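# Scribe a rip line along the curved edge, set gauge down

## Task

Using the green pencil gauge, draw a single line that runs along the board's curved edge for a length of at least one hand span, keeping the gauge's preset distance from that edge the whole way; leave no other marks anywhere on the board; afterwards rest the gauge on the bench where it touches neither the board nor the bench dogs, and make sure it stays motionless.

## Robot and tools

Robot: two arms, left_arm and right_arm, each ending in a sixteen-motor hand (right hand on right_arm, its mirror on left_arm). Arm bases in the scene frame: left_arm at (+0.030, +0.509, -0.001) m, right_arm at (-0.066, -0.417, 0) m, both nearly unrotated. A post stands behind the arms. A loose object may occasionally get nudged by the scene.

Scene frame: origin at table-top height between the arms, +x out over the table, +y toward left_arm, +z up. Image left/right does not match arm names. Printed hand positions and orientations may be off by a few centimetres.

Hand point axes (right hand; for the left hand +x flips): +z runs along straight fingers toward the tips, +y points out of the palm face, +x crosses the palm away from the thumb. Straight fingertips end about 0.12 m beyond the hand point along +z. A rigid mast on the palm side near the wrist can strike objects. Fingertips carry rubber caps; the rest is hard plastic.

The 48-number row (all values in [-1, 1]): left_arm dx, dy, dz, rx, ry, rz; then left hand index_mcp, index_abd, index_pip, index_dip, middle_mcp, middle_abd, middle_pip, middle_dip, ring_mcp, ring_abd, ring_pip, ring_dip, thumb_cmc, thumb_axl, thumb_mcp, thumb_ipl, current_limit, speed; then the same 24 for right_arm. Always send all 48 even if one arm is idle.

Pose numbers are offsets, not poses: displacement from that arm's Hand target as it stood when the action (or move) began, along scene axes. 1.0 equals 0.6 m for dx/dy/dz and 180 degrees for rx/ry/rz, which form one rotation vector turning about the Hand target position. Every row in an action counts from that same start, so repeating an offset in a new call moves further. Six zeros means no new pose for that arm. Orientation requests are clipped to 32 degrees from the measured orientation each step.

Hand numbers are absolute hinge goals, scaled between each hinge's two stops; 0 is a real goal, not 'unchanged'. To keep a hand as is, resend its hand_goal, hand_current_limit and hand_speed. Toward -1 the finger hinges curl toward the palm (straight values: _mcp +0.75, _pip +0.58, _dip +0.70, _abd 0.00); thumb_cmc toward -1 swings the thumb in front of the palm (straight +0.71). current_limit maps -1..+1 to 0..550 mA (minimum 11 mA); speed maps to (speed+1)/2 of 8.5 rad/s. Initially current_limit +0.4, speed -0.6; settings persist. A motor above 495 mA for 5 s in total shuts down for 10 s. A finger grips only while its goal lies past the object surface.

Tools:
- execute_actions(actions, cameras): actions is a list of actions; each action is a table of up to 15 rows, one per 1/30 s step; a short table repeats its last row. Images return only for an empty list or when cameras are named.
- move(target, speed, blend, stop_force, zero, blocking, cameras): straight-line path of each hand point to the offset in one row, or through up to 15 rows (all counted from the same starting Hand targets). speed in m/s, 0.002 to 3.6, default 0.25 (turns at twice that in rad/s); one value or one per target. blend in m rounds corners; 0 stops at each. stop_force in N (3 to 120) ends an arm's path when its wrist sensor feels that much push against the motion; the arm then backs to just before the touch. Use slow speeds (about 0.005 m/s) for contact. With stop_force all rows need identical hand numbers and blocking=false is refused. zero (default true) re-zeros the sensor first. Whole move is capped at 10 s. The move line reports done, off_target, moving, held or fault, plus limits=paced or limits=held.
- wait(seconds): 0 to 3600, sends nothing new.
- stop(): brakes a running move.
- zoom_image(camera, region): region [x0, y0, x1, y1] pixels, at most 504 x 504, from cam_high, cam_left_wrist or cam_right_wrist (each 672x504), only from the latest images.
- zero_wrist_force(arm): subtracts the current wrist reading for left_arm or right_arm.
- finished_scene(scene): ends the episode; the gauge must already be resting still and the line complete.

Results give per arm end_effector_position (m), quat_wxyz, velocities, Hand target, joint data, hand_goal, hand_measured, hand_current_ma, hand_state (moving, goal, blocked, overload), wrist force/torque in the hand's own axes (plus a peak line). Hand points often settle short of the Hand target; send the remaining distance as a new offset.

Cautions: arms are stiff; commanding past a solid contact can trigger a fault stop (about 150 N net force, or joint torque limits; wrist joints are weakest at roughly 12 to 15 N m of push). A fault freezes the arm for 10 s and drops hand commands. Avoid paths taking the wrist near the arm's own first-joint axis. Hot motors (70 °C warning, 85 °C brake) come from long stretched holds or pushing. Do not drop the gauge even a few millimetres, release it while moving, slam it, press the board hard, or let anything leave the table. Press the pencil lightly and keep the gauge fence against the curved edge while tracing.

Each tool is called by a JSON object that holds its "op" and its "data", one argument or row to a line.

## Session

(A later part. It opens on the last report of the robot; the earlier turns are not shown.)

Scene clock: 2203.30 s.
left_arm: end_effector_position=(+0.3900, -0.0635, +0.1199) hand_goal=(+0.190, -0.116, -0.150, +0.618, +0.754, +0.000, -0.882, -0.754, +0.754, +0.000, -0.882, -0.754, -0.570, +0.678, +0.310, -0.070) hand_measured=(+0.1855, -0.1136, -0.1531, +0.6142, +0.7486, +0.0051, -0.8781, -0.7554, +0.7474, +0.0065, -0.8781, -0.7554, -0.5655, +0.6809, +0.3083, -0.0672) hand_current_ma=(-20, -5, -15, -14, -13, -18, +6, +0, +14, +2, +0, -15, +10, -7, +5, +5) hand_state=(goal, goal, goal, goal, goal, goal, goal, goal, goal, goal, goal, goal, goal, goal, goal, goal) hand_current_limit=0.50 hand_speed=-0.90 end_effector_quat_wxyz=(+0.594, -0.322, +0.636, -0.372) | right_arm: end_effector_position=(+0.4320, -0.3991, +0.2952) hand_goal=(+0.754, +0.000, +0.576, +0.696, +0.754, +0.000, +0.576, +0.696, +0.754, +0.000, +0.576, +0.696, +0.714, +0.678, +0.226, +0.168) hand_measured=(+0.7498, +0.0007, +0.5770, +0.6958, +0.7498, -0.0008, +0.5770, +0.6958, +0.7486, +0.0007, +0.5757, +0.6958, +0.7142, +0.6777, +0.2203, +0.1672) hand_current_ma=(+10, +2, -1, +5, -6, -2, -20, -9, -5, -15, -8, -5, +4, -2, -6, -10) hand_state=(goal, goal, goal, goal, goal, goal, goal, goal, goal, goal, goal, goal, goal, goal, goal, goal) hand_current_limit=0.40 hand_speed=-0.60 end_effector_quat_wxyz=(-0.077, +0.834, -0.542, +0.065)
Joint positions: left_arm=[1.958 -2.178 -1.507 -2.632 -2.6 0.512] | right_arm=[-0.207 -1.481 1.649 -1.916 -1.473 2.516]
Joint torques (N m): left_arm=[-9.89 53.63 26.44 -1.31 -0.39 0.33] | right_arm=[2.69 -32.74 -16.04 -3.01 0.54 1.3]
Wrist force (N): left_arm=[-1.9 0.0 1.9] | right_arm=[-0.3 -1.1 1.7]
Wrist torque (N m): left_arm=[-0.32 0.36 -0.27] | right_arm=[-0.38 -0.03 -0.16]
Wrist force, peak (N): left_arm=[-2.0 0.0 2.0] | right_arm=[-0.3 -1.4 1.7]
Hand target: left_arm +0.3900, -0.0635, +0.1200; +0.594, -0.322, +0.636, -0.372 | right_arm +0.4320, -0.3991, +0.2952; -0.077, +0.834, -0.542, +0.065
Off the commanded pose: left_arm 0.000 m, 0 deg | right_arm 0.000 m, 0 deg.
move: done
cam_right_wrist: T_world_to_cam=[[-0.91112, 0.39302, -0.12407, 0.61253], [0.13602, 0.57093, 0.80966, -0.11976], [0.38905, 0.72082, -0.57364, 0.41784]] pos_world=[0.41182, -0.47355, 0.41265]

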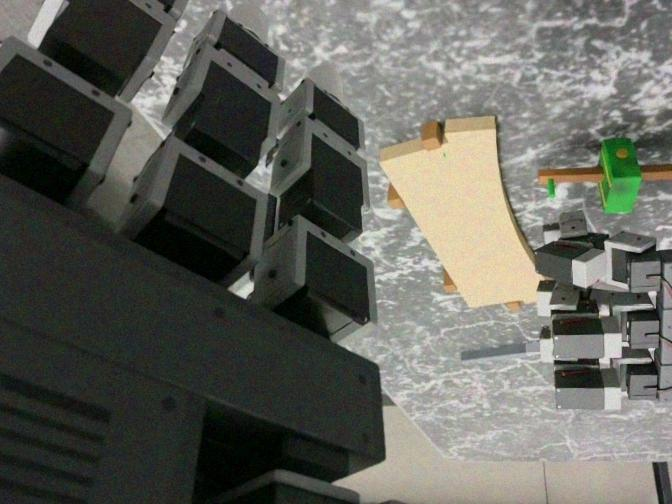

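{"op": "move", "data": {
  "target": [0,0,0.13, -0.1437,0.0143,0, 0.19,-0.117,-0.15,0.617,0.753,0,-0.883,-0.754,0.753,0,-0.883,-0.754,-0.571,0.677,0.31,-0.07,0.5,-0.9, 0,0,0,0,0,0, 0.754,0,0.576,0.696,0.754,0,0.576,0.696,0.754,0,0.576,0.696,0.714,0.678,0.226,0.168,0.4,-0.6],
  "speed": 0.1
}}

{"op": "move", "data": {
  "target": [-0.0667,0.2,0.0, 0,0,0, 0.19,-0.117,-0.15,0.617,0.753,0,-0.883,-0.754,0.753,0,-0.883,-0.754,-0.571,0.677,0.31,-0.07,0.5,-0.9, 0,0,0,0,0,0, 0.754,0,0.576,0.696,0.754,0,0.576,0.696,0.754,0,0.576,0.696,0.714,0.678,0.226,0.168,0.4,-0.6],
  "speed": 0.12,
  "cameras": ["all"]
}}

{"op": "zoom_image", "data": {
  "camera": "cam_high",
  "region": [260, 250, 340, 320]
}}

Scene clock: 2217.87 s.
left_arm: end_effector_position=(+0.3900, -0.0635, +0.1979) hand_goal=(+0.190, -0.116, -0.150, +0.618, +0.754, +0.000, -0.882, -0.754, +0.754, +0.000, -0.882, -0.754, -0.570, +0.678, +0.310, -0.070) hand_measured=(+0.1855, -0.1136, -0.1544, +0.6142, +0.7486, +0.0051, -0.8794, -0.7554, +0.7462, +0.0051, -0.8781, -0.7567, -0.5680, +0.6809, +0.3073, -0.0663) hand_current_ma=(+10, +11, -10, -21, -4, -4, +13, +6, -2, -7, -8, -6, -7, -17, -3, +3) hand_state=(goal, goal, goal, goal, goal, goal, goal, goal, goal, goal, goal, goal, goal, goal, goal, goal) hand_current_limit=0.50 hand_speed=-0.90 end_effector_quat_wxyz=(+0.492, -0.455, +0.550, -0.498) | right_arm: end_effector_position=(+0.4320, -0.3991, +0.2952) hand_goal=(+0.754, +0.000, +0.576, +0.696, +0.754, +0.000, +0.576, +0.696, +0.754, +0.000, +0.576, +0.696, +0.714, +0.678, +0.226, +0.168) hand_measured=(+0.7486, -0.0008, +0.5757, +0.6958, +0.7498, +0.0007, +0.5782, +0.6958, +0.7498, +0.0007, +0.5757, +0.6958, +0.7142, +0.6777, +0.2193, +0.1672) hand_current_ma=(+12, +1, +10, -11, +9, +10, +4, +3, +4, -9, -18, -14, +13, +0, -19, +3) hand_state=(goal, goal, goal, goal, goal, goal, goal, goal, goal, goal, goal, goal, goal, goal, goal, goal) hand_current_limit=0.40 hand_speed=-0.60 end_effector_quat_wxyz=(-0.077, +0.834, -0.542, +0.065)
Joint positions: left_arm=[1.998 -2.006 -1.551 -2.76 -2.551 0.059] | right_arm=[-0.207 -1.481 1.649 -1.916 -1.473 2.516]
Joint torques (N m): left_arm=[9.75 48.69 11.09 -1.04 1.19 -1.61] | right_arm=[2.03 -33.21 -16.63 -3.1 0.34 1.56]
Wrist force (N): left_arm=[-1.8 0.3 1.6] | right_arm=[-0.3 -1.1 1.7]
Wrist torque (N m): left_arm=[-0.20 0.36 0.02] | right_arm=[-0.36 -0.04 -0.15]
Wrist force, peak (N): left_arm=[-2.2 0.1 1.9] | right_arm=[-0.2 -1.3 1.8]
Hand target: left_arm +0.3900, -0.0635, +0.1980; +0.492, -0.455, +0.550, -0.498 | right_arm +0.4320, -0.3991, +0.2952; -0.077, +0.834, -0.542, +0.065
Off the commanded pose: left_arm 0.000 m, 0 deg | right_arm 0.000 m, 0 deg.
move: done

Scene clock: 2219.43 s.
left_arm: end_effector_position=(+0.3500, +0.0564, +0.1980) hand_goal=(+0.190, -0.116, -0.150, +0.618, +0.754, +0.000, -0.882, -0.754, +0.754, +0.000, -0.882, -0.754, -0.570, +0.678, +0.310, -0.070) hand_measured=(+0.1843, -0.1151, -0.1531, +0.6142, +0.7486, +0.0065, -0.8781, -0.7541, +0.7474, +0.0065, -0.8781, -0.7567, -0.5680, +0.6809, +0.3073, -0.0653) hand_current_ma=(+4, +9, -6, -4, -21, -11, +3, +2, -2, -8, -21, -15, +10, -4, -3, +1) hand_state=(goal, goal, goal, goal, goal, goal, goal, goal, goal, goal, goal, goal, goal, goal, goal, goal) hand_current_limit=0.50 hand_speed=-0.90 end_effector_quat_wxyz=(+0.492, -0.455, +0.550, -0.498) | right_arm: end_effector_position=(+0.4320, -0.3991, +0.2952) hand_goal=(+0.754, +0.000, +0.576, +0.696, +0.754, +0.000, +0.576, +0.696, +0.754, +0.000, +0.576, +0.696, +0.714, +0.678, +0.226, +0.168) hand_measured=(+0.7498, -0.0008, +0.5770, +0.6958, +0.7511, +0.0007, +0.5757, +0.6958, +0.7486, -0.0008, +0.5757, +0.6958, +0.7142, +0.6777, +0.2193, +0.1672) hand_current_ma=(+3, +0, -10, -3, -10, +9, -7, -5, -2, -23, -22, -6, +9, -2, -5, +4) hand_state=(goal, goal, goal, goal, goal, goal, goal, goal, goal, goal, goal, goal, goal, goal, goal, goal) hand_current_limit=0.40 hand_speed=-0.60 end_effector_quat_wxyz=(-0.077, +0.834, -0.542, +0.065)
Joint positions: left_arm=[2.05 -1.725 -1.931 -2.659 -2.499 0.062] | right_arm=[-0.207 -1.481 1.649 -1.916 -1.473 2.516]
Joint torques (N m): left_arm=[9.74 38.1 7.57 2.72 1.34 1.74] | right_arm=[2.28 -32.15 -17 -3.09 0.4 1.39]
Wrist force (N): left_arm=[-1.5 0.3 1.6] | right_arm=[-0.1 -1.1 1.4]
Wrist torque (N m): left_arm=[-0.21 0.33 -0.10] | right_arm=[-0.35 -0.05 -0.14]
Wrist force, peak (N): left_arm=[-2.8 0.3 1.0] | right_arm=[-0.4 -1.2 1.8]
Hand target: left_arm +0.3500, +0.0565, +0.1980; +0.492, -0.455, +0.550, -0.498 | right_arm +0.4320, -0.3991, +0.2952; -0.077, +0.834, -0.542, +0.065
Off the commanded pose: left_arm 0.000 m, 0 deg | right_arm 0.000 m, 0 deg.
move: done
cam_left_wrist: T_world_to_cam=[[0.11073, 0.70289, 0.70263, -0.24871], [-0.76632, -0.38979, 0.5107, 0.14033], [0.63285, -0.59499, 0.49547, -0.15932]] pos_world=[0.23591, 0.13472, 0.18203]
cam_right_wrist: T_world_to_cam=[[-0.91112, 0.39302, -0.12407, 0.61253], [0.13602, 0.57093, 0.80966, -0.11976], [0.38905, 0.72082, -0.57364, 0.41784]] pos_world=[0.41182, -0.47355, 0.41265]

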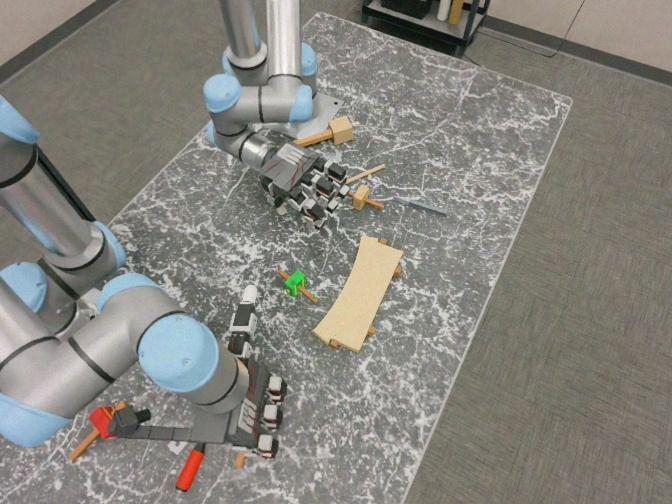

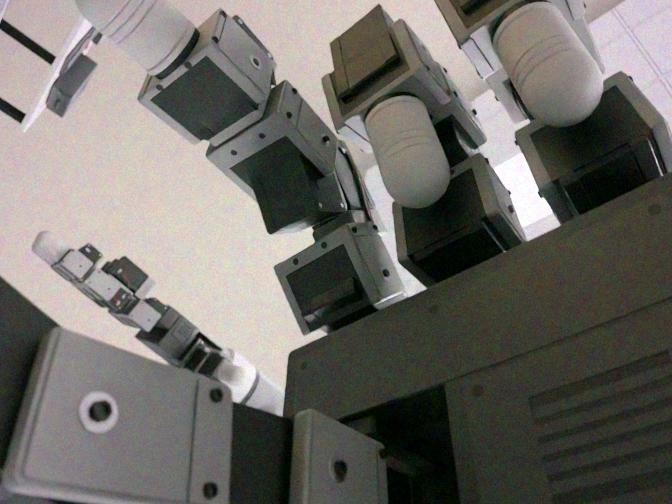

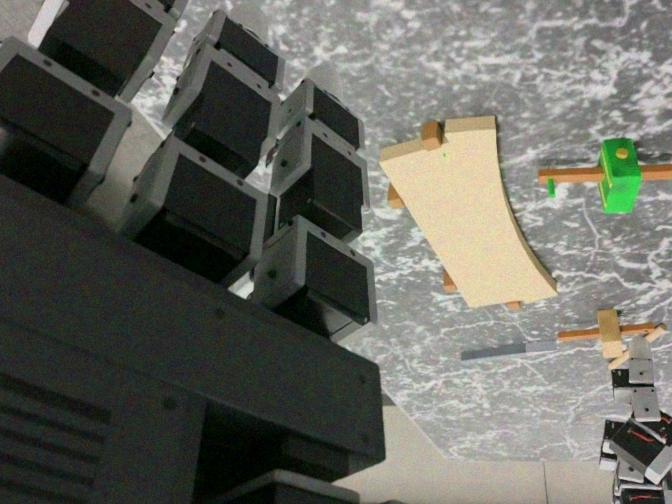

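Scaled by 6.300 from the camera's image (finer frame: 960x720).

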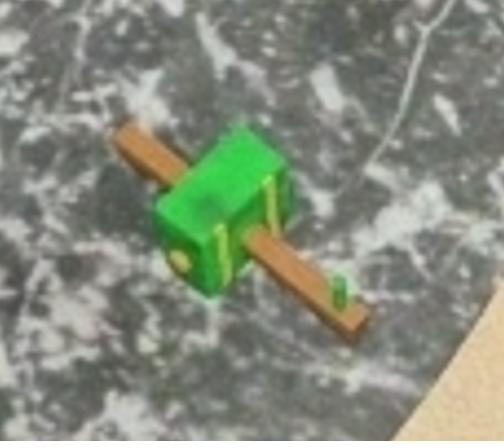

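{"op": "zoom_image", "data": {
  "camera": "cam_right_wrist",
  "region": [530, 125, 672, 230]
}}

Scaled by 3.549 from the camera's image (finer frame: 960x720).

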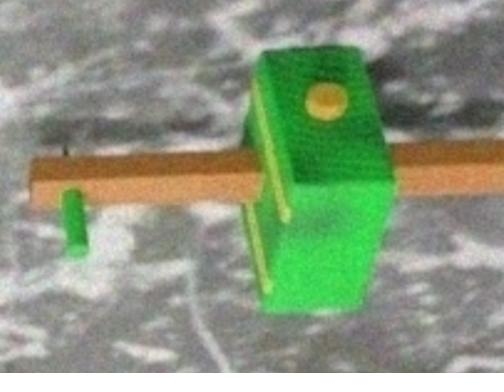

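{"op": "move", "data": {
  "target": [0,0,0.0, 0,0,0, 0.2,-0.045,-0.15,0.617,0.2,0.165,-0.15,0.617,0.753,0,-0.883,-0.754,-0.571,0.677,0.31,-0.07,0.5,-0.7, 0,0,0,0,0,0, 0.754,0,0.576,0.696,0.754,0,0.576,0.696,0.754,0,0.576,0.696,0.714,0.678,0.226,0.168,0.4,-0.6],
  "speed": 0.02,
  "cameras": ["all"]
}}

Scene clock: 2252.10 s.
left_arm: end_effector_position=(+0.3500, +0.0565, +0.1980) hand_goal=(+0.200, -0.044, -0.150, +0.618, +0.200, +0.166, -0.150, +0.618, +0.754, +0.000, -0.882, -0.754, -0.570, +0.678, +0.310, -0.070) hand_measured=(+0.1855, -0.0389, -0.1467, +0.6232, +0.1915, +0.1618, -0.1557, +0.6168, +0.7462, +0.0080, -0.8781, -0.7554, -0.5680, +0.6820, +0.3073, -0.0663) hand_current_ma=(-13, +11, +10, -2, -20, -7, +9, +17, +20, +1, -6, +1, +3, +0, -16, +11) hand_state=(goal, goal, goal, goal, goal, goal, goal, goal, goal, goal, goal, goal, goal, goal, goal, goal) hand_current_limit=0.50 hand_speed=-0.70 end_effector_quat_wxyz=(+0.492, -0.455, +0.550, -0.498) | right_arm: end_effector_position=(+0.4320, -0.3991, +0.2952) hand_goal=(+0.754, +0.000, +0.576, +0.696, +0.754, +0.000, +0.576, +0.696, +0.754, +0.000, +0.576, +0.696, +0.714, +0.678, +0.226, +0.168) hand_measured=(+0.7498, +0.0007, +0.5770, +0.6958, +0.7511, -0.0008, +0.5770, +0.6958, +0.7486, +0.0007, +0.5770, +0.6958, +0.7142, +0.6777, +0.2193, +0.1681) hand_current_ma=(+17, -10, -3, +9, -2, +7, +2, -6, -7, -21, -23, -7, +4, +14, +0, +19) hand_state=(goal, goal, goal, goal, goal, goal, goal, goal, goal, goal, goal, goal, goal, goal, goal, goal) hand_current_limit=0.40 hand_speed=-0.60 end_effector_quat_wxyz=(-0.077, +0.834, -0.542, +0.065)
Joint positions: left_arm=[2.05 -1.725 -1.931 -2.659 -2.499 0.062] | right_arm=[-0.207 -1.481 1.649 -1.916 -1.473 2.516]
Joint torques (N m): left_arm=[10.45 35.22 7.94 2.65 0.74 1.61] | right_arm=[3.31 -32.12 -15.54 -3.06 0.45 1.61]
Wrist force (N): left_arm=[-1.7 0.3 1.5] | right_arm=[-0.1 -1.0 1.6]
Wrist torque (N m): left_arm=[-0.20 0.35 -0.11] | right_arm=[-0.35 -0.05 -0.14]
Wrist force, peak (N): left_arm=[-2.0 0.3 1.8] | right_arm=[-0.3 -1.1 1.9]
Hand target: left_arm +0.3500, +0.0565, +0.1980; +0.492, -0.455, +0.550, -0.498 | right_arm +0.4320, -0.3991, +0.2952; -0.077, +0.834, -0.542, +0.065
Off the commanded pose: left_arm 0.000 m, 0 deg | right_arm 0.000 m, 0 deg.
move: done
cam_left_wrist: T_world_to_cam=[[0.11079, 0.70291, 0.7026, -0.24873], [-0.76636, -0.3897, 0.51072, 0.14033], [0.63279, -0.59502, 0.49551, -0.15931]] pos_world=[0.23591, 0.13472, 0.18203]
cam_right_wrist: T_world_to_cam=[[-0.91112, 0.39302, -0.12407, 0.61253], [0.13602, 0.57093, 0.80966, -0.11976], [0.38905, 0.72082, -0.57364, 0.41784]] pos_world=[0.41182, -0.47355, 0.41265]

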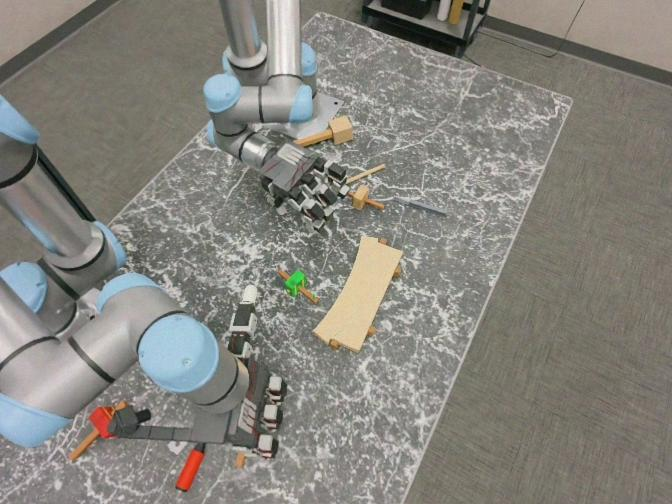

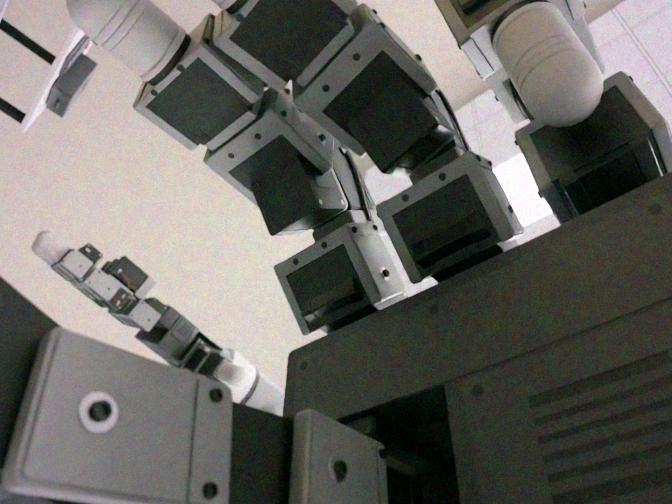

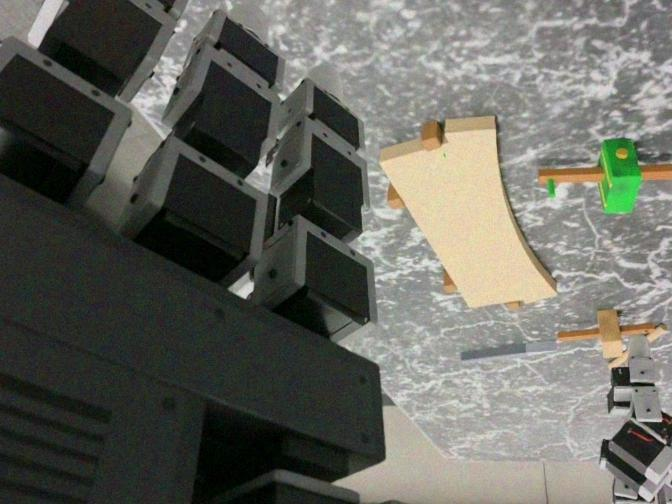

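{"op": "move", "data": {
  "target": [0.0730,-0.1797,-0.0633, -0.0262,0.0104,-0.0328, 0.07,-0.045,0.0,0.617,0.07,0.155,0.0,0.617,0.753,0,-0.883,-0.754,-0.571,0.52,0.562,-0.481,0.5,-0.6, 0,0,0,0,0,0, 0.754,0,0.576,0.696,0.754,0,0.576,0.696,0.754,0,0.576,0.696,0.714,0.678,0.226,0.168,0.4,-0.6],
  "speed": 0.08,
  "cameras": ["all"]
}}

{"op": "zoom_image", "data": {
  "camera": "cam_right_wrist",
  "region": [502, 110, 672, 300]
}}

{"op": "zoom_image", "data": {
  "camera": "cam_high",
  "region": [250, 230, 340, 320]
}}

Scene clock: 2333.03 s.
left_arm: end_effector_position=(+0.3938, -0.0513, +0.1600) hand_goal=(+0.070, -0.044, +0.000, +0.618, +0.070, +0.156, +0.000, +0.618, +0.754, +0.000, -0.882, -0.754, -0.570, +0.520, +0.562, -0.480) hand_measured=(+0.0612, -0.0330, +0.0008, +0.6219, +0.0588, +0.1457, -0.0030, +0.6168, +0.7462, +0.0051, -0.8781, -0.7567, -0.5730, +0.5187, +0.5617, -0.4798) hand_current_ma=(-15, +14, -21, -27, -24, -22, +2, +5, -9, -18, +14, -8, +15, -9, -20, +11) hand_state=(goal, goal, goal, goal, goal, goal, goal, goal, goal, goal, goal, goal, goal, goal, goal, goal) hand_current_limit=0.50 hand_speed=-0.60 end_effector_quat_wxyz=(+0.438, -0.454, +0.560, -0.537) | right_arm: end_effector_position=(+0.4320, -0.3991, +0.2952) hand_goal=(+0.754, +0.000, +0.576, +0.696, +0.754, +0.000, +0.576, +0.696, +0.754, +0.000, +0.576, +0.696, +0.714, +0.678, +0.226, +0.168) hand_measured=(+0.7486, +0.0007, +0.5770, +0.6958, +0.7498, -0.0008, +0.5757, +0.6958, +0.7498, +0.0007, +0.5770, +0.6958, +0.7142, +0.6767, +0.2193, +0.1672) hand_current_ma=(+4, +7, +3, +3, +4, +12, -10, -8, +0, -14, -6, -6, +24, +4, +3, +14) hand_state=(goal, goal, goal, goal, goal, goal, goal, goal, goal, goal, goal, goal, goal, goal, goal, goal) hand_current_limit=0.40 hand_speed=-0.60 end_effector_quat_wxyz=(-0.077, +0.834, -0.542, +0.065)
Joint positions: left_arm=[2.06 -1.967 -1.711 -2.662 -2.383 -0.04] | right_arm=[-0.207 -1.481 1.649 -1.916 -1.473 2.516]
Joint torques (N m): left_arm=[11.01 22.13 25.24 -0.77 1.34 -1.55] | right_arm=[1.93 -33.65 -17.07 -2.91 0.46 1.36]
Wrist force (N): left_arm=[-1.7 0.1 1.8] | right_arm=[-0.2 -1.2 1.6]
Wrist torque (N m): left_arm=[-0.26 0.37 0.06] | right_arm=[-0.37 -0.04 -0.15]
Wrist force, peak (N): left_arm=[-2.4 0.1 1.5] | right_arm=[-0.3 -1.2 1.8]
Hand target: left_arm +0.3938, -0.0513, +0.1600; +0.438, -0.454, +0.560, -0.537 | right_arm +0.4320, -0.3991, +0.2952; -0.077, +0.834, -0.542, +0.065
Off the commanded pose: left_arm 0.000 m, 0 deg | right_arm 0.000 m, 0 deg.
move: done
cam_left_wrist: T_world_to_cam=[[0.20722, 0.74173, 0.63789, -0.1768], [-0.78261, -0.26556, 0.56302, 0.15569], [0.58701, -0.61589, 0.52545, -0.22013]] pos_world=[0.2877, 0.0369, 0.14079]
cam_right_wrist: T_world_to_cam=[[-0.91112, 0.39302, -0.12407, 0.61253], [0.13602, 0.57093, 0.80966, -0.11976], [0.38905, 0.72082, -0.57364, 0.41784]] pos_world=[0.41182, -0.47355, 0.41265]

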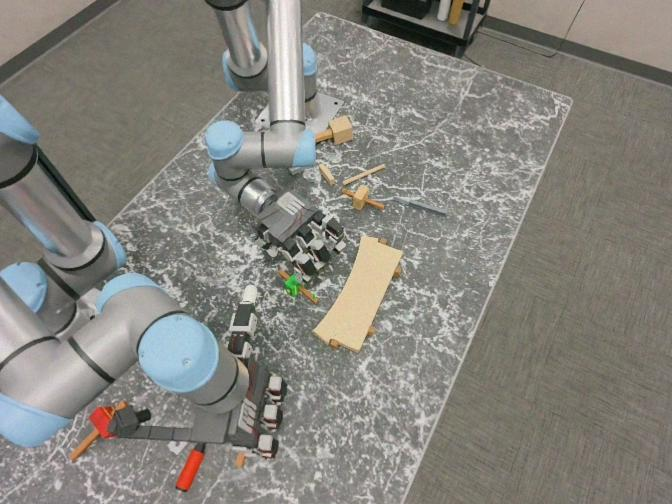

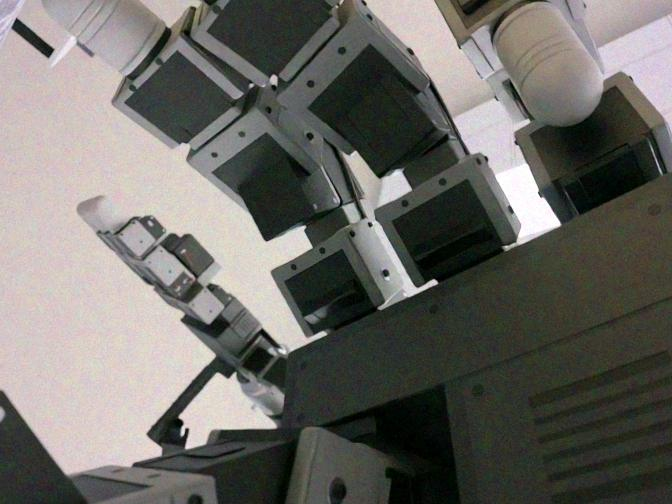

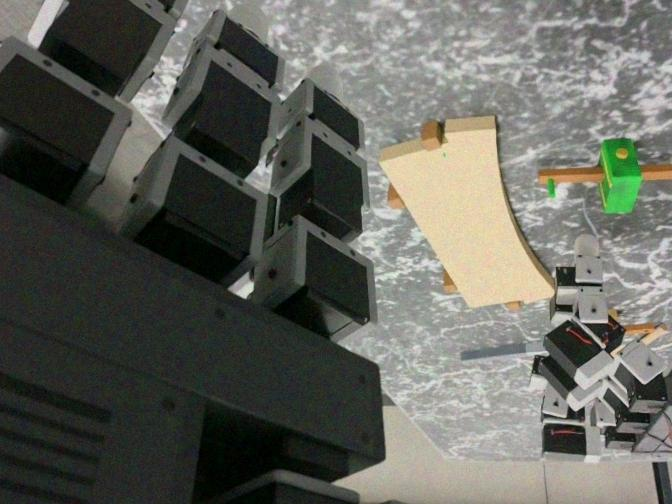

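Scaled by 2.653 from the camera's image (finer frame: 960x720).

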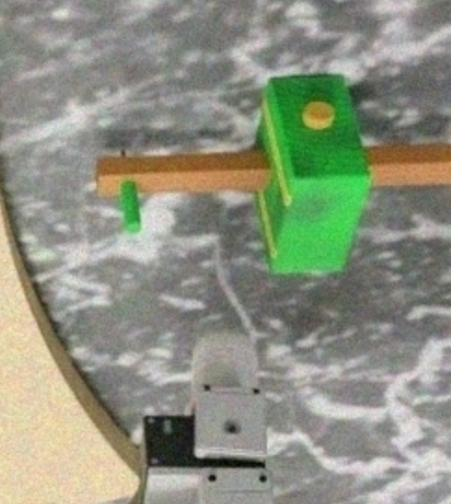

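Scaled by 5.600 from the camera's image (finer frame: 960x720).

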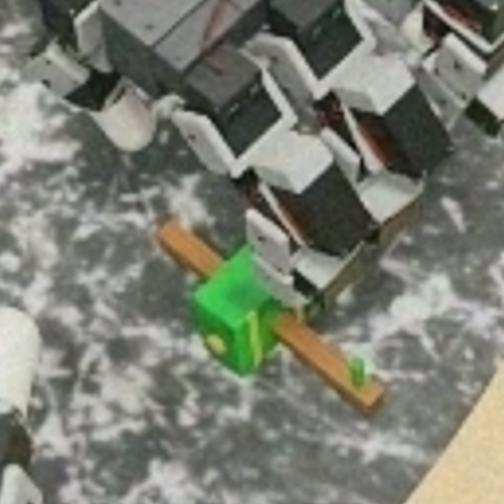

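{"op": "move", "data": {
  "target": [0,0,-0.0917, 0,0,0, 0.07,-0.045,0.0,0.617,0.07,0.155,0.0,0.617,0.753,0,-0.883,-0.754,-0.571,0.52,0.562,-0.481,0.5,-0.6, 0,0,0,0,0,0, 0.754,0,0.576,0.696,0.754,0,0.576,0.696,0.754,0,0.576,0.696,0.714,0.678,0.226,0.168,0.4,-0.6],
  "speed": 0.03,
  "stop_force": 3,
  "cameras": ["all"]
}}

{"op": "zoom_image", "data": {
  "camera": "cam_right_wrist",
  "region": [502, 110, 672, 230]
}}

{"op": "zoom_image", "data": {
  "camera": "cam_high",
  "region": [250, 230, 340, 320]
}}

Scene clock: 2346.53 s.
left_arm: end_effector_position=(+0.3938, -0.0513, +0.1050) hand_goal=(+0.070, -0.044, +0.000, +0.618, +0.070, +0.156, +0.000, +0.618, +0.754, +0.000, -0.882, -0.754, -0.570, +0.520, +0.562, -0.480) hand_measured=(+0.0600, -0.0316, +0.0008, +0.6219, +0.0588, +0.1472, -0.0043, +0.6168, +0.7462, +0.0065, -0.8781, -0.7554, -0.5730, +0.5187, +0.5617, -0.4798) hand_current_ma=(-4, -4, -6, -1, -17, -8, +27, +12, +7, -10, -4, -17, +2, -4, -3, +10) hand_state=(goal, goal, goal, goal, goal, goal, goal, goal, goal, goal, goal, goal, goal, goal, goal, goal) hand_current_limit=0.50 hand_speed=-0.60 end_effector_quat_wxyz=(+0.438, -0.454, +0.560, -0.537) | right_arm: end_effector_position=(+0.4320, -0.3991, +0.2952) hand_goal=(+0.754, +0.000, +0.576, +0.696, +0.754, +0.000, +0.576, +0.696, +0.754, +0.000, +0.576, +0.696, +0.714, +0.678, +0.226, +0.168) hand_measured=(+0.7486, -0.0008, +0.5770, +0.6958, +0.7498, +0.0007, +0.5770, +0.6958, +0.7498, +0.0007, +0.5770, +0.6958, +0.7129, +0.6777, +0.2193, +0.1672) hand_current_ma=(+5, +0, -11, -10, +3, +25, -5, -7, -3, -15, -6, -7, +7, +2, -4, +3) hand_state=(goal, goal, goal, goal, goal, goal, goal, goal, goal, goal, goal, goal, goal, goal, goal, goal) hand_current_limit=0.40 hand_speed=-0.60 end_effector_quat_wxyz=(-0.077, +0.834, -0.542, +0.065)
Joint positions: left_arm=[2.06 -2.041 -1.766 -2.533 -2.383 -0.04] | right_arm=[-0.207 -1.481 1.649 -1.916 -1.473 2.516]
Joint torques (N m): left_arm=[8.41 24.36 6.34 2.8 0 0.79] | right_arm=[2.89 -31.81 -16.54 -2.83 0.3 1.3]
Wrist force (N): left_arm=[-1.8 0.1 1.7] | right_arm=[-0.2 -1.0 1.6]
Wrist torque (N m): left_arm=[-0.23 0.37 0.04] | right_arm=[-0.34 -0.04 -0.14]
Wrist force, peak (N): left_arm=[-1.9 0.2 1.8] | right_arm=[-0.4 -1.2 1.8]
Hand target: left_arm +0.3938, -0.0513, +0.1050; +0.438, -0.454, +0.560, -0.537 | right_arm +0.4320, -0.3991, +0.2952; -0.077, +0.834, -0.542, +0.065
Off the commanded pose: left_arm 0.000 m, 0 deg | right_arm 0.000 m, 0 deg.
move: done
cam_left_wrist: T_world_to_cam=[[0.20722, 0.74173, 0.63789, -0.14164], [-0.78261, -0.26556, 0.56302, 0.18663], [0.58701, -0.61589, 0.52545, -0.19129]] pos_world=[0.2877, 0.0368, 0.08579]
cam_right_wrist: T_world_to_cam=[[-0.91112, 0.39302, -0.12407, 0.61253], [0.13602, 0.57093, 0.80966, -0.11976], [0.38905, 0.72082, -0.57364, 0.41784]] pos_world=[0.41182, -0.47355, 0.41265]

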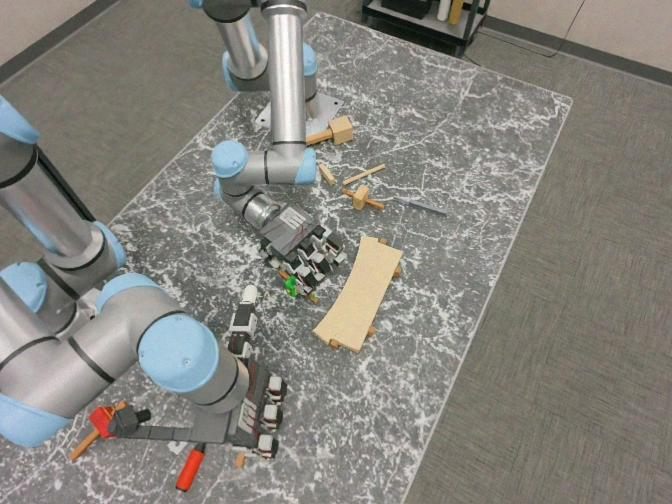

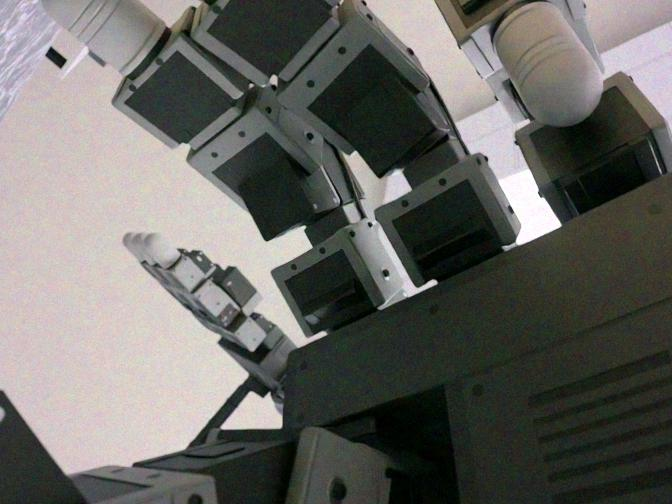

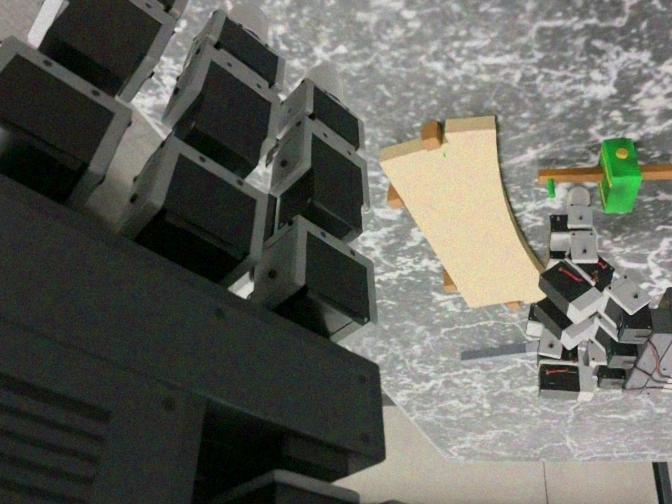

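Scaled by 2.965 from the camera's image (finer frame: 960x720).

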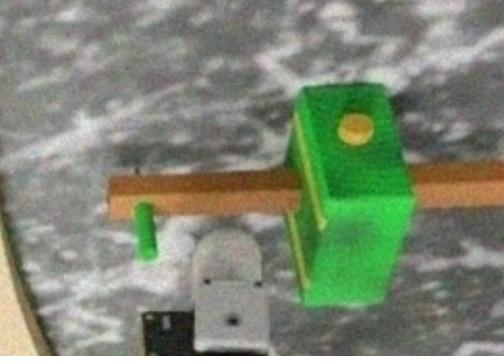

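Scaled by 5.600 from the camera's image (finer frame: 960x720).

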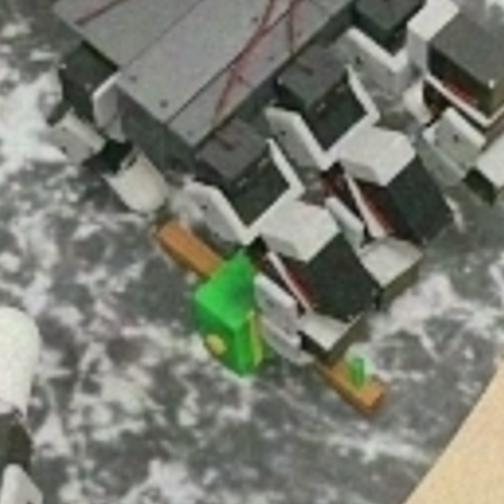

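{"op": "move", "data": {
  "target": [-0.0010,-0.0048,-0.0333, 0,0,0, 0.07,-0.045,0.0,0.617,0.07,0.155,0.0,0.617,0.753,0,-0.883,-0.754,-0.571,0.52,0.562,-0.481,0.5,-0.6, 0,0,0,0,0,0, 0.754,0,0.576,0.696,0.754,0,0.576,0.696,0.754,0,0.576,0.696,0.714,0.678,0.226,0.168,0.4,-0.6],
  "speed": 0.02,
  "stop_force": 3,
  "cameras": ["cam_high","cam_right_wrist"]
}}

{"op": "zoom_image", "data": {
  "camera": "cam_right_wrist",
  "region": [502, 110, 672, 230]
}}

{"op": "zoom_image", "data": {
  "camera": "cam_high",
  "region": [250, 230, 340, 320]
}}

Scene clock: 2374.43 s.
left_arm: end_effector_position=(+0.3932, -0.0542, +0.0850) hand_goal=(+0.070, -0.044, +0.000, +0.618, +0.070, +0.156, +0.000, +0.618, +0.754, +0.000, -0.882, -0.754, -0.570, +0.520, +0.562, -0.480) hand_measured=(+0.0612, -0.0316, +0.0008, +0.6219, +0.0588, +0.1457, -0.0043, +0.6168, +0.7474, +0.0065, -0.8768, -0.7554, -0.5718, +0.5198, +0.5627, -0.4788) hand_current_ma=(+6, +4, +5, -9, -22, -7, +1, +4, +8, -2, +4, -17, -10, +5, -6, +17) hand_state=(goal, goal, goal, goal, goal, goal, goal, goal, goal, goal, goal, goal, goal, goal, goal, goal) hand_current_limit=0.50 hand_speed=-0.60 end_effector_quat_wxyz=(+0.438, -0.454, +0.560, -0.537) | right_arm: end_effector_position=(+0.4320, -0.3991, +0.2952) hand_goal=(+0.754, +0.000, +0.576, +0.696, +0.754, +0.000, +0.576, +0.696, +0.754, +0.000, +0.576, +0.696, +0.714, +0.678, +0.226, +0.168) hand_measured=(+0.7498, -0.0008, +0.5770, +0.6958, +0.7498, +0.0007, +0.5770, +0.6958, +0.7498, -0.0008, +0.5770, +0.6958, +0.7129, +0.6777, +0.2193, +0.1672) hand_current_ma=(+22, -7, +6, -8, -10, +11, +8, +2, +1, -3, -3, -4, +12, -2, -2, +10) hand_state=(goal, goal, goal, goal, goal, goal, goal, goal, goal, goal, goal, goal, goal, goal, goal, goal) hand_current_limit=0.40 hand_speed=-0.60 end_effector_quat_wxyz=(-0.077, +0.834, -0.542, +0.065)
Joint positions: left_arm=[2.056 -2.077 -1.773 -2.49 -2.387 -0.04] | right_arm=[-0.207 -1.481 1.649 -1.916 -1.473 2.516]
Joint torques (N m): left_arm=[-11.46 25.47 6.62 2.75 -1.53 0.18] | right_arm=[0.93 -32.48 -17.33 -2.84 0.48 1.4]
Wrist force (N): left_arm=[-1.8 0.0 1.5] | right_arm=[-0.2 -1.0 1.8]
Wrist torque (N m): left_arm=[-0.23 0.37 0.04] | right_arm=[-0.37 -0.04 -0.14]
Wrist force, peak (N): left_arm=[-1.9 0.2 1.9] | right_arm=[-0.4 -1.3 1.9]
Hand target: left_arm +0.3932, -0.0542, +0.0850; +0.438, -0.454, +0.560, -0.537 | right_arm +0.4320, -0.3991, +0.2952; -0.077, +0.834, -0.542, +0.065
Off the commanded pose: left_arm 0.000 m, 0 deg | right_arm 0.000 m, 0 deg.
move: done
cam_right_wrist: T_world_to_cam=[[-0.91112, 0.39302, -0.12407, 0.61253], [0.13602, 0.57093, 0.80966, -0.11976], [0.38905, 0.72082, -0.57364, 0.41784]] pos_world=[0.41182, -0.47355, 0.41265]

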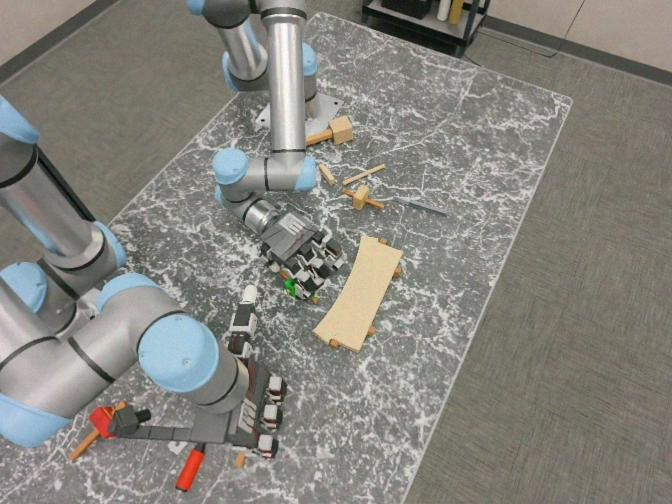

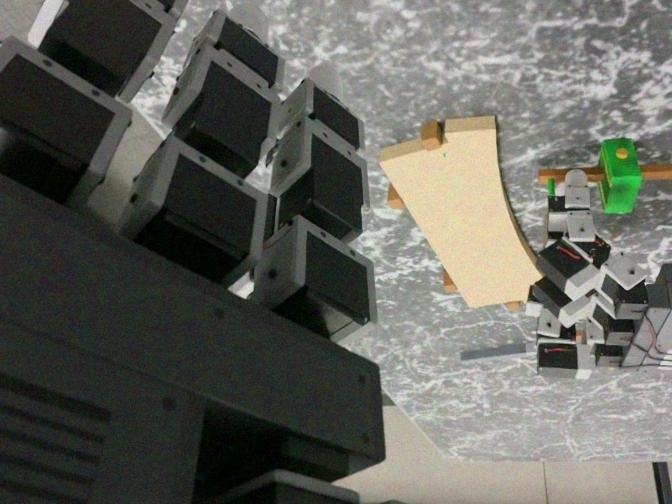

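Scaled by 2.965 from the camera's image (finer frame: 960x720).

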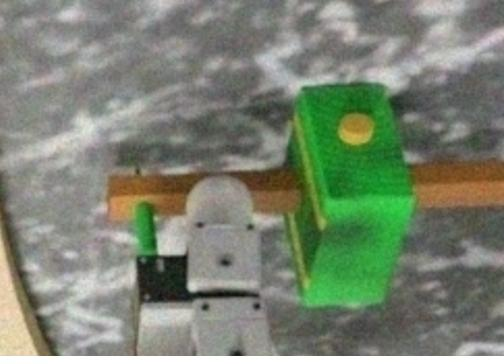

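Scaled by 5.600 from the camera's image (finer frame: 960x720).

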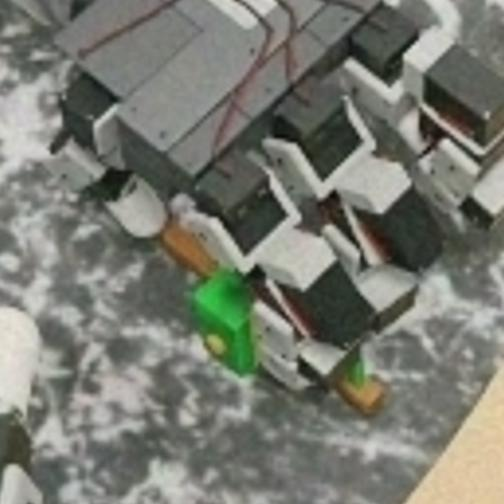

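{"op": "move", "data": {
  "target": [0,0,0, 0,0,0, -0.04,-0.045,0.0,0.617,-0.04,0.155,0.0,0.617,0.753,0,-0.883,-0.754,-0.571,0.52,0.12,-0.1,0.5,-0.85, 0,0,0,0,0,0, 0.754,0,0.576,0.696,0.754,0,0.576,0.696,0.754,0,0.576,0.696,0.714,0.678,0.226,0.168,0.4,-0.6],
  "speed": 0.02,
  "cameras": ["cam_high","cam_right_wrist"]
}}

{"op": "zoom_image", "data": {
  "camera": "cam_right_wrist",
  "region": [502, 110, 672, 230]
}}

{"op": "zoom_image", "data": {
  "camera": "cam_high",
  "region": [250, 230, 340, 320]
}}

Scene clock: 2388.77 s.
left_arm: end_effector_position=(+0.3932, -0.0542, +0.0850) hand_goal=(-0.040, -0.044, +0.000, +0.618, -0.040, +0.156, +0.000, +0.618, +0.754, +0.000, -0.882, -0.754, -0.570, +0.520, +0.120, -0.100) hand_measured=(-0.0449, -0.0345, +0.0008, +0.6219, -0.0461, +0.1472, -0.0056, +0.6155, +0.7474, +0.0065, -0.8768, -0.7567, -0.5730, +0.5187, +0.1233, -0.1015) hand_current_ma=(-14, +19, -10, -3, -12, -7, +15, +2, +16, +8, +11, -14, -3, -16, -7, +1) hand_state=(goal, goal, goal, goal, goal, goal, goal, goal, goal, goal, goal, goal, goal, goal, goal, goal) hand_current_limit=0.50 hand_speed=-0.85 end_effector_quat_wxyz=(+0.438, -0.454, +0.560, -0.537) | right_arm: end_effector_position=(+0.4320, -0.3991, +0.2952) hand_goal=(+0.754, +0.000, +0.576, +0.696, +0.754, +0.000, +0.576, +0.696, +0.754, +0.000, +0.576, +0.696, +0.714, +0.678, +0.226, +0.168) hand_measured=(+0.7498, +0.0007, +0.5770, +0.6971, +0.7498, +0.0007, +0.5770, +0.6958, +0.7498, +0.0007, +0.5770, +0.6958, +0.7142, +0.6767, +0.2193, +0.1681) hand_current_ma=(+5, +11, +1, -2, -20, +10, -5, -9, -7, -2, +7, -9, +19, +12, +4, +2) hand_state=(goal, goal, goal, goal, goal, goal, goal, goal, goal, goal, goal, goal, goal, goal, goal, goal) hand_current_limit=0.40 hand_speed=-0.60 end_effector_quat_wxyz=(-0.077, +0.834, -0.542, +0.065)
Joint positions: left_arm=[2.056 -2.077 -1.773 -2.49 -2.387 -0.04] | right_arm=[-0.207 -1.481 1.649 -1.916 -1.473 2.516]
Joint torques (N m): left_arm=[-10.9 26.86 6.52 2.28 -1.67 0.48] | right_arm=[1.83 -33.52 -17.44 -2.67 0.82 1.13]
Wrist force (N): left_arm=[-1.9 0.0 1.6] | right_arm=[0.0 -1.2 1.8]
Wrist torque (N m): left_arm=[-0.25 0.39 0.03] | right_arm=[-0.39 -0.07 -0.13]
Wrist force, peak (N): left_arm=[-1.9 -0.1 1.9] | right_arm=[-0.2 -1.2 1.9]
Hand target: left_arm +0.3932, -0.0542, +0.0850; +0.438, -0.454, +0.560, -0.537 | right_arm +0.4320, -0.3991, +0.2952; -0.077, +0.834, -0.542, +0.065
Off the commanded pose: left_arm 0.000 m, 0 deg | right_arm 0.000 m, 0 deg.
move: done
cam_right_wrist: T_world_to_cam=[[-0.91112, 0.39302, -0.12407, 0.61253], [0.13602, 0.57093, 0.80966, -0.11976], [0.38905, 0.72082, -0.57364, 0.41784]] pos_world=[0.41182, -0.47355, 0.41265]

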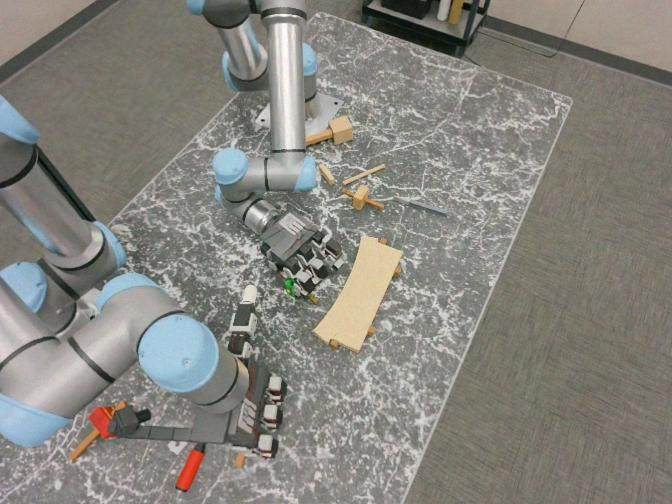

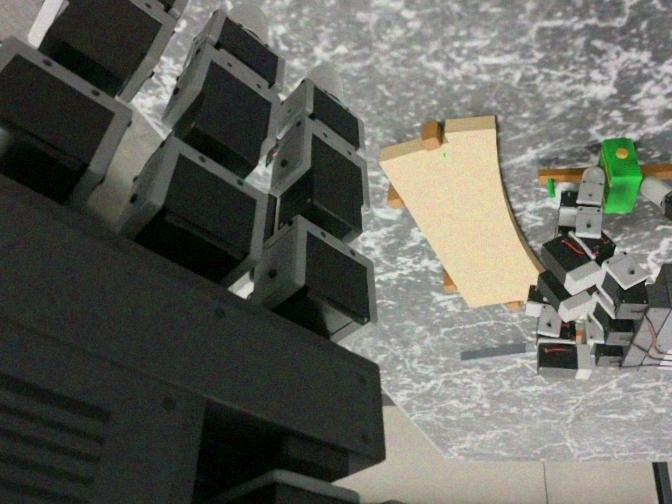

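Scaled by 2.965 from the camera's image (finer frame: 960x720).

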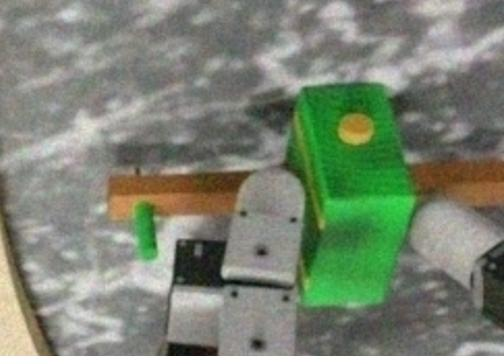

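Scaled by 5.600 from the camera's image (finer frame: 960x720).

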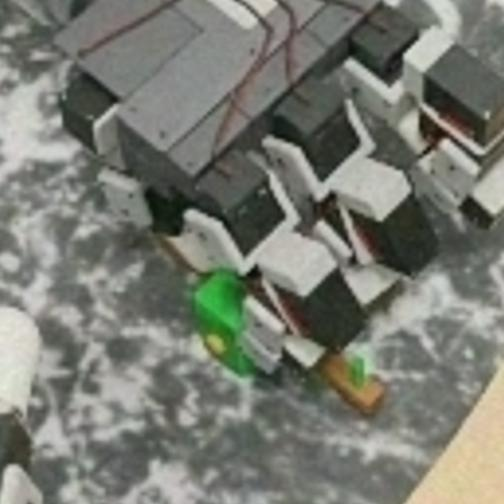

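{"op": "move", "data": {
  "target": [0,0,0, 0,0,0, -0.17,-0.045,-0.03,0.617,-0.17,0.155,-0.03,0.617,0.753,0,-0.883,-0.754,-0.571,0.52,-0.03,-0.12,0.6,-0.9, 0,0,0,0,0,0, 0.754,0,0.576,0.696,0.754,0,0.576,0.696,0.754,0,0.576,0.696,0.714,0.678,0.226,0.168,0.4,-0.6],
  "speed": 0.02,
  "cameras": ["cam_high","cam_right_wrist"]
}}

{"op": "zoom_image", "data": {
  "camera": "cam_right_wrist",
  "region": [502, 110, 672, 230]
}}

{"op": "zoom_image", "data": {
  "camera": "cam_high",
  "region": [250, 230, 340, 320]
}}

Scene clock: 2395.47 s.
left_arm: end_effector_position=(+0.3932, -0.0542, +0.0850) hand_goal=(-0.170, -0.044, -0.030, +0.618, -0.170, +0.156, -0.030, +0.618, +0.754, +0.000, -0.882, -0.754, -0.570, +0.520, -0.030, -0.120) hand_measured=(-0.0726, -0.0330, -0.0094, +0.6257, -0.0726, +0.1457, -0.0056, +0.6270, +0.7462, +0.0051, -0.8781, -0.7567, -0.5718, +0.5134, +0.0995, -0.1015) hand_current_ma=(+140, -4, +7, -15, +139, -3, +14, +9, -7, -2, -5, +1, +17, -13, +345, +7) hand_state=(blocked, goal, goal, goal, blocked, goal, blocked, goal, goal, goal, goal, goal, goal, goal, moving, goal) hand_current_limit=0.60 hand_speed=-0.90 end_effector_quat_wxyz=(+0.438, -0.454, +0.560, -0.537) | right_arm: end_effector_position=(+0.4320, -0.3991, +0.2952) hand_goal=(+0.754, +0.000, +0.576, +0.696, +0.754, +0.000, +0.576, +0.696, +0.754, +0.000, +0.576, +0.696, +0.714, +0.678, +0.226, +0.168) hand_measured=(+0.7498, +0.0007, +0.5770, +0.6958, +0.7498, +0.0007, +0.5770, +0.6958, +0.7498, -0.0008, +0.5770, +0.6971, +0.7142, +0.6767, +0.2203, +0.1681) hand_current_ma=(+4, -12, -1, -6, -1, +17, +13, -9, +0, -10, -12, -11, +2, -1, +1, +5) hand_state=(goal, goal, goal, goal, goal, goal, goal, goal, goal, goal, goal, goal, goal, goal, goal, goal) hand_current_limit=0.40 hand_speed=-0.60 end_effector_quat_wxyz=(-0.077, +0.834, -0.542, +0.065)
Joint positions: left_arm=[2.056 -2.077 -1.773 -2.49 -2.387 -0.04] | right_arm=[-0.207 -1.481 1.649 -1.916 -1.473 2.516]
Joint torques (N m): left_arm=[-8.75 25.99 8.53 1.19 -1.34 0.32] | right_arm=[1.28 -33.76 -16.98 -2.8 0.62 1.34]
Wrist force (N): left_arm=[-1.9 -7.9 1.0] | right_arm=[-0.2 -1.2 1.7]
Wrist torque (N m): left_arm=[-0.68 0.36 0.06] | right_arm=[-0.38 -0.04 -0.15]
Wrist force, peak (N): left_arm=[-2.2 -8.6 1.0] | right_arm=[-0.3 -1.4 1.7]
Hand target: left_arm +0.3932, -0.0542, +0.0850; +0.438, -0.454, +0.560, -0.537 | right_arm +0.4320, -0.3991, +0.2952; -0.077, +0.834, -0.542, +0.065
Off the commanded pose: left_arm 0.000 m, 0 deg | right_arm 0.000 m, 0 deg.
move: done
cam_right_wrist: T_world_to_cam=[[-0.91112, 0.39302, -0.12407, 0.61253], [0.13602, 0.57093, 0.80966, -0.11976], [0.38905, 0.72082, -0.57364, 0.41784]] pos_world=[0.41182, -0.47355, 0.41265]

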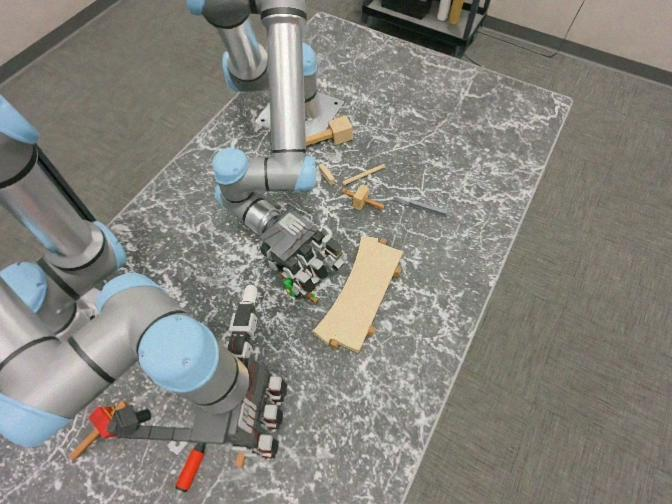

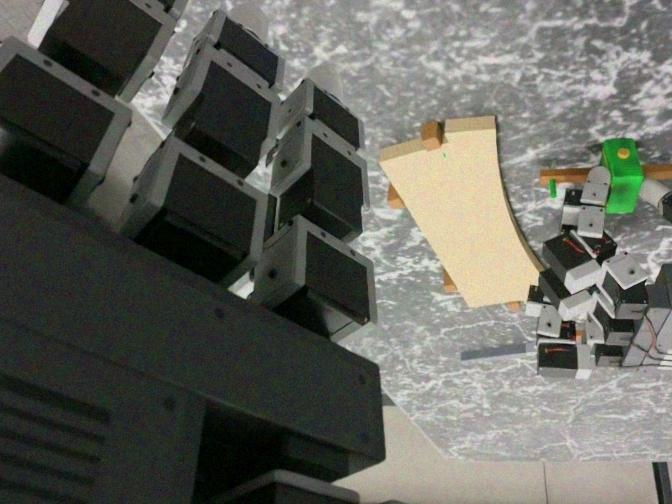

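Scaled by 2.965 from the camera's image (finer frame: 960x720).

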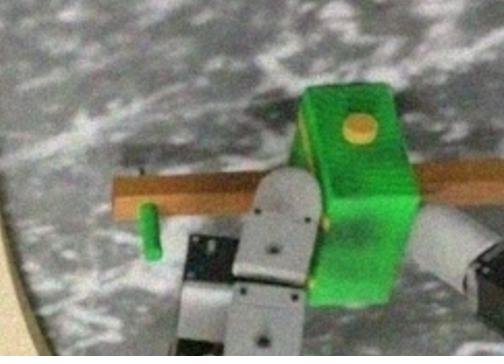

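Scaled by 5.600 from the camera's image (finer frame: 960x720).

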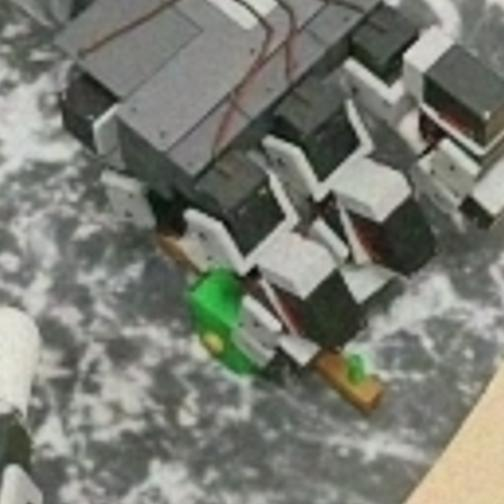

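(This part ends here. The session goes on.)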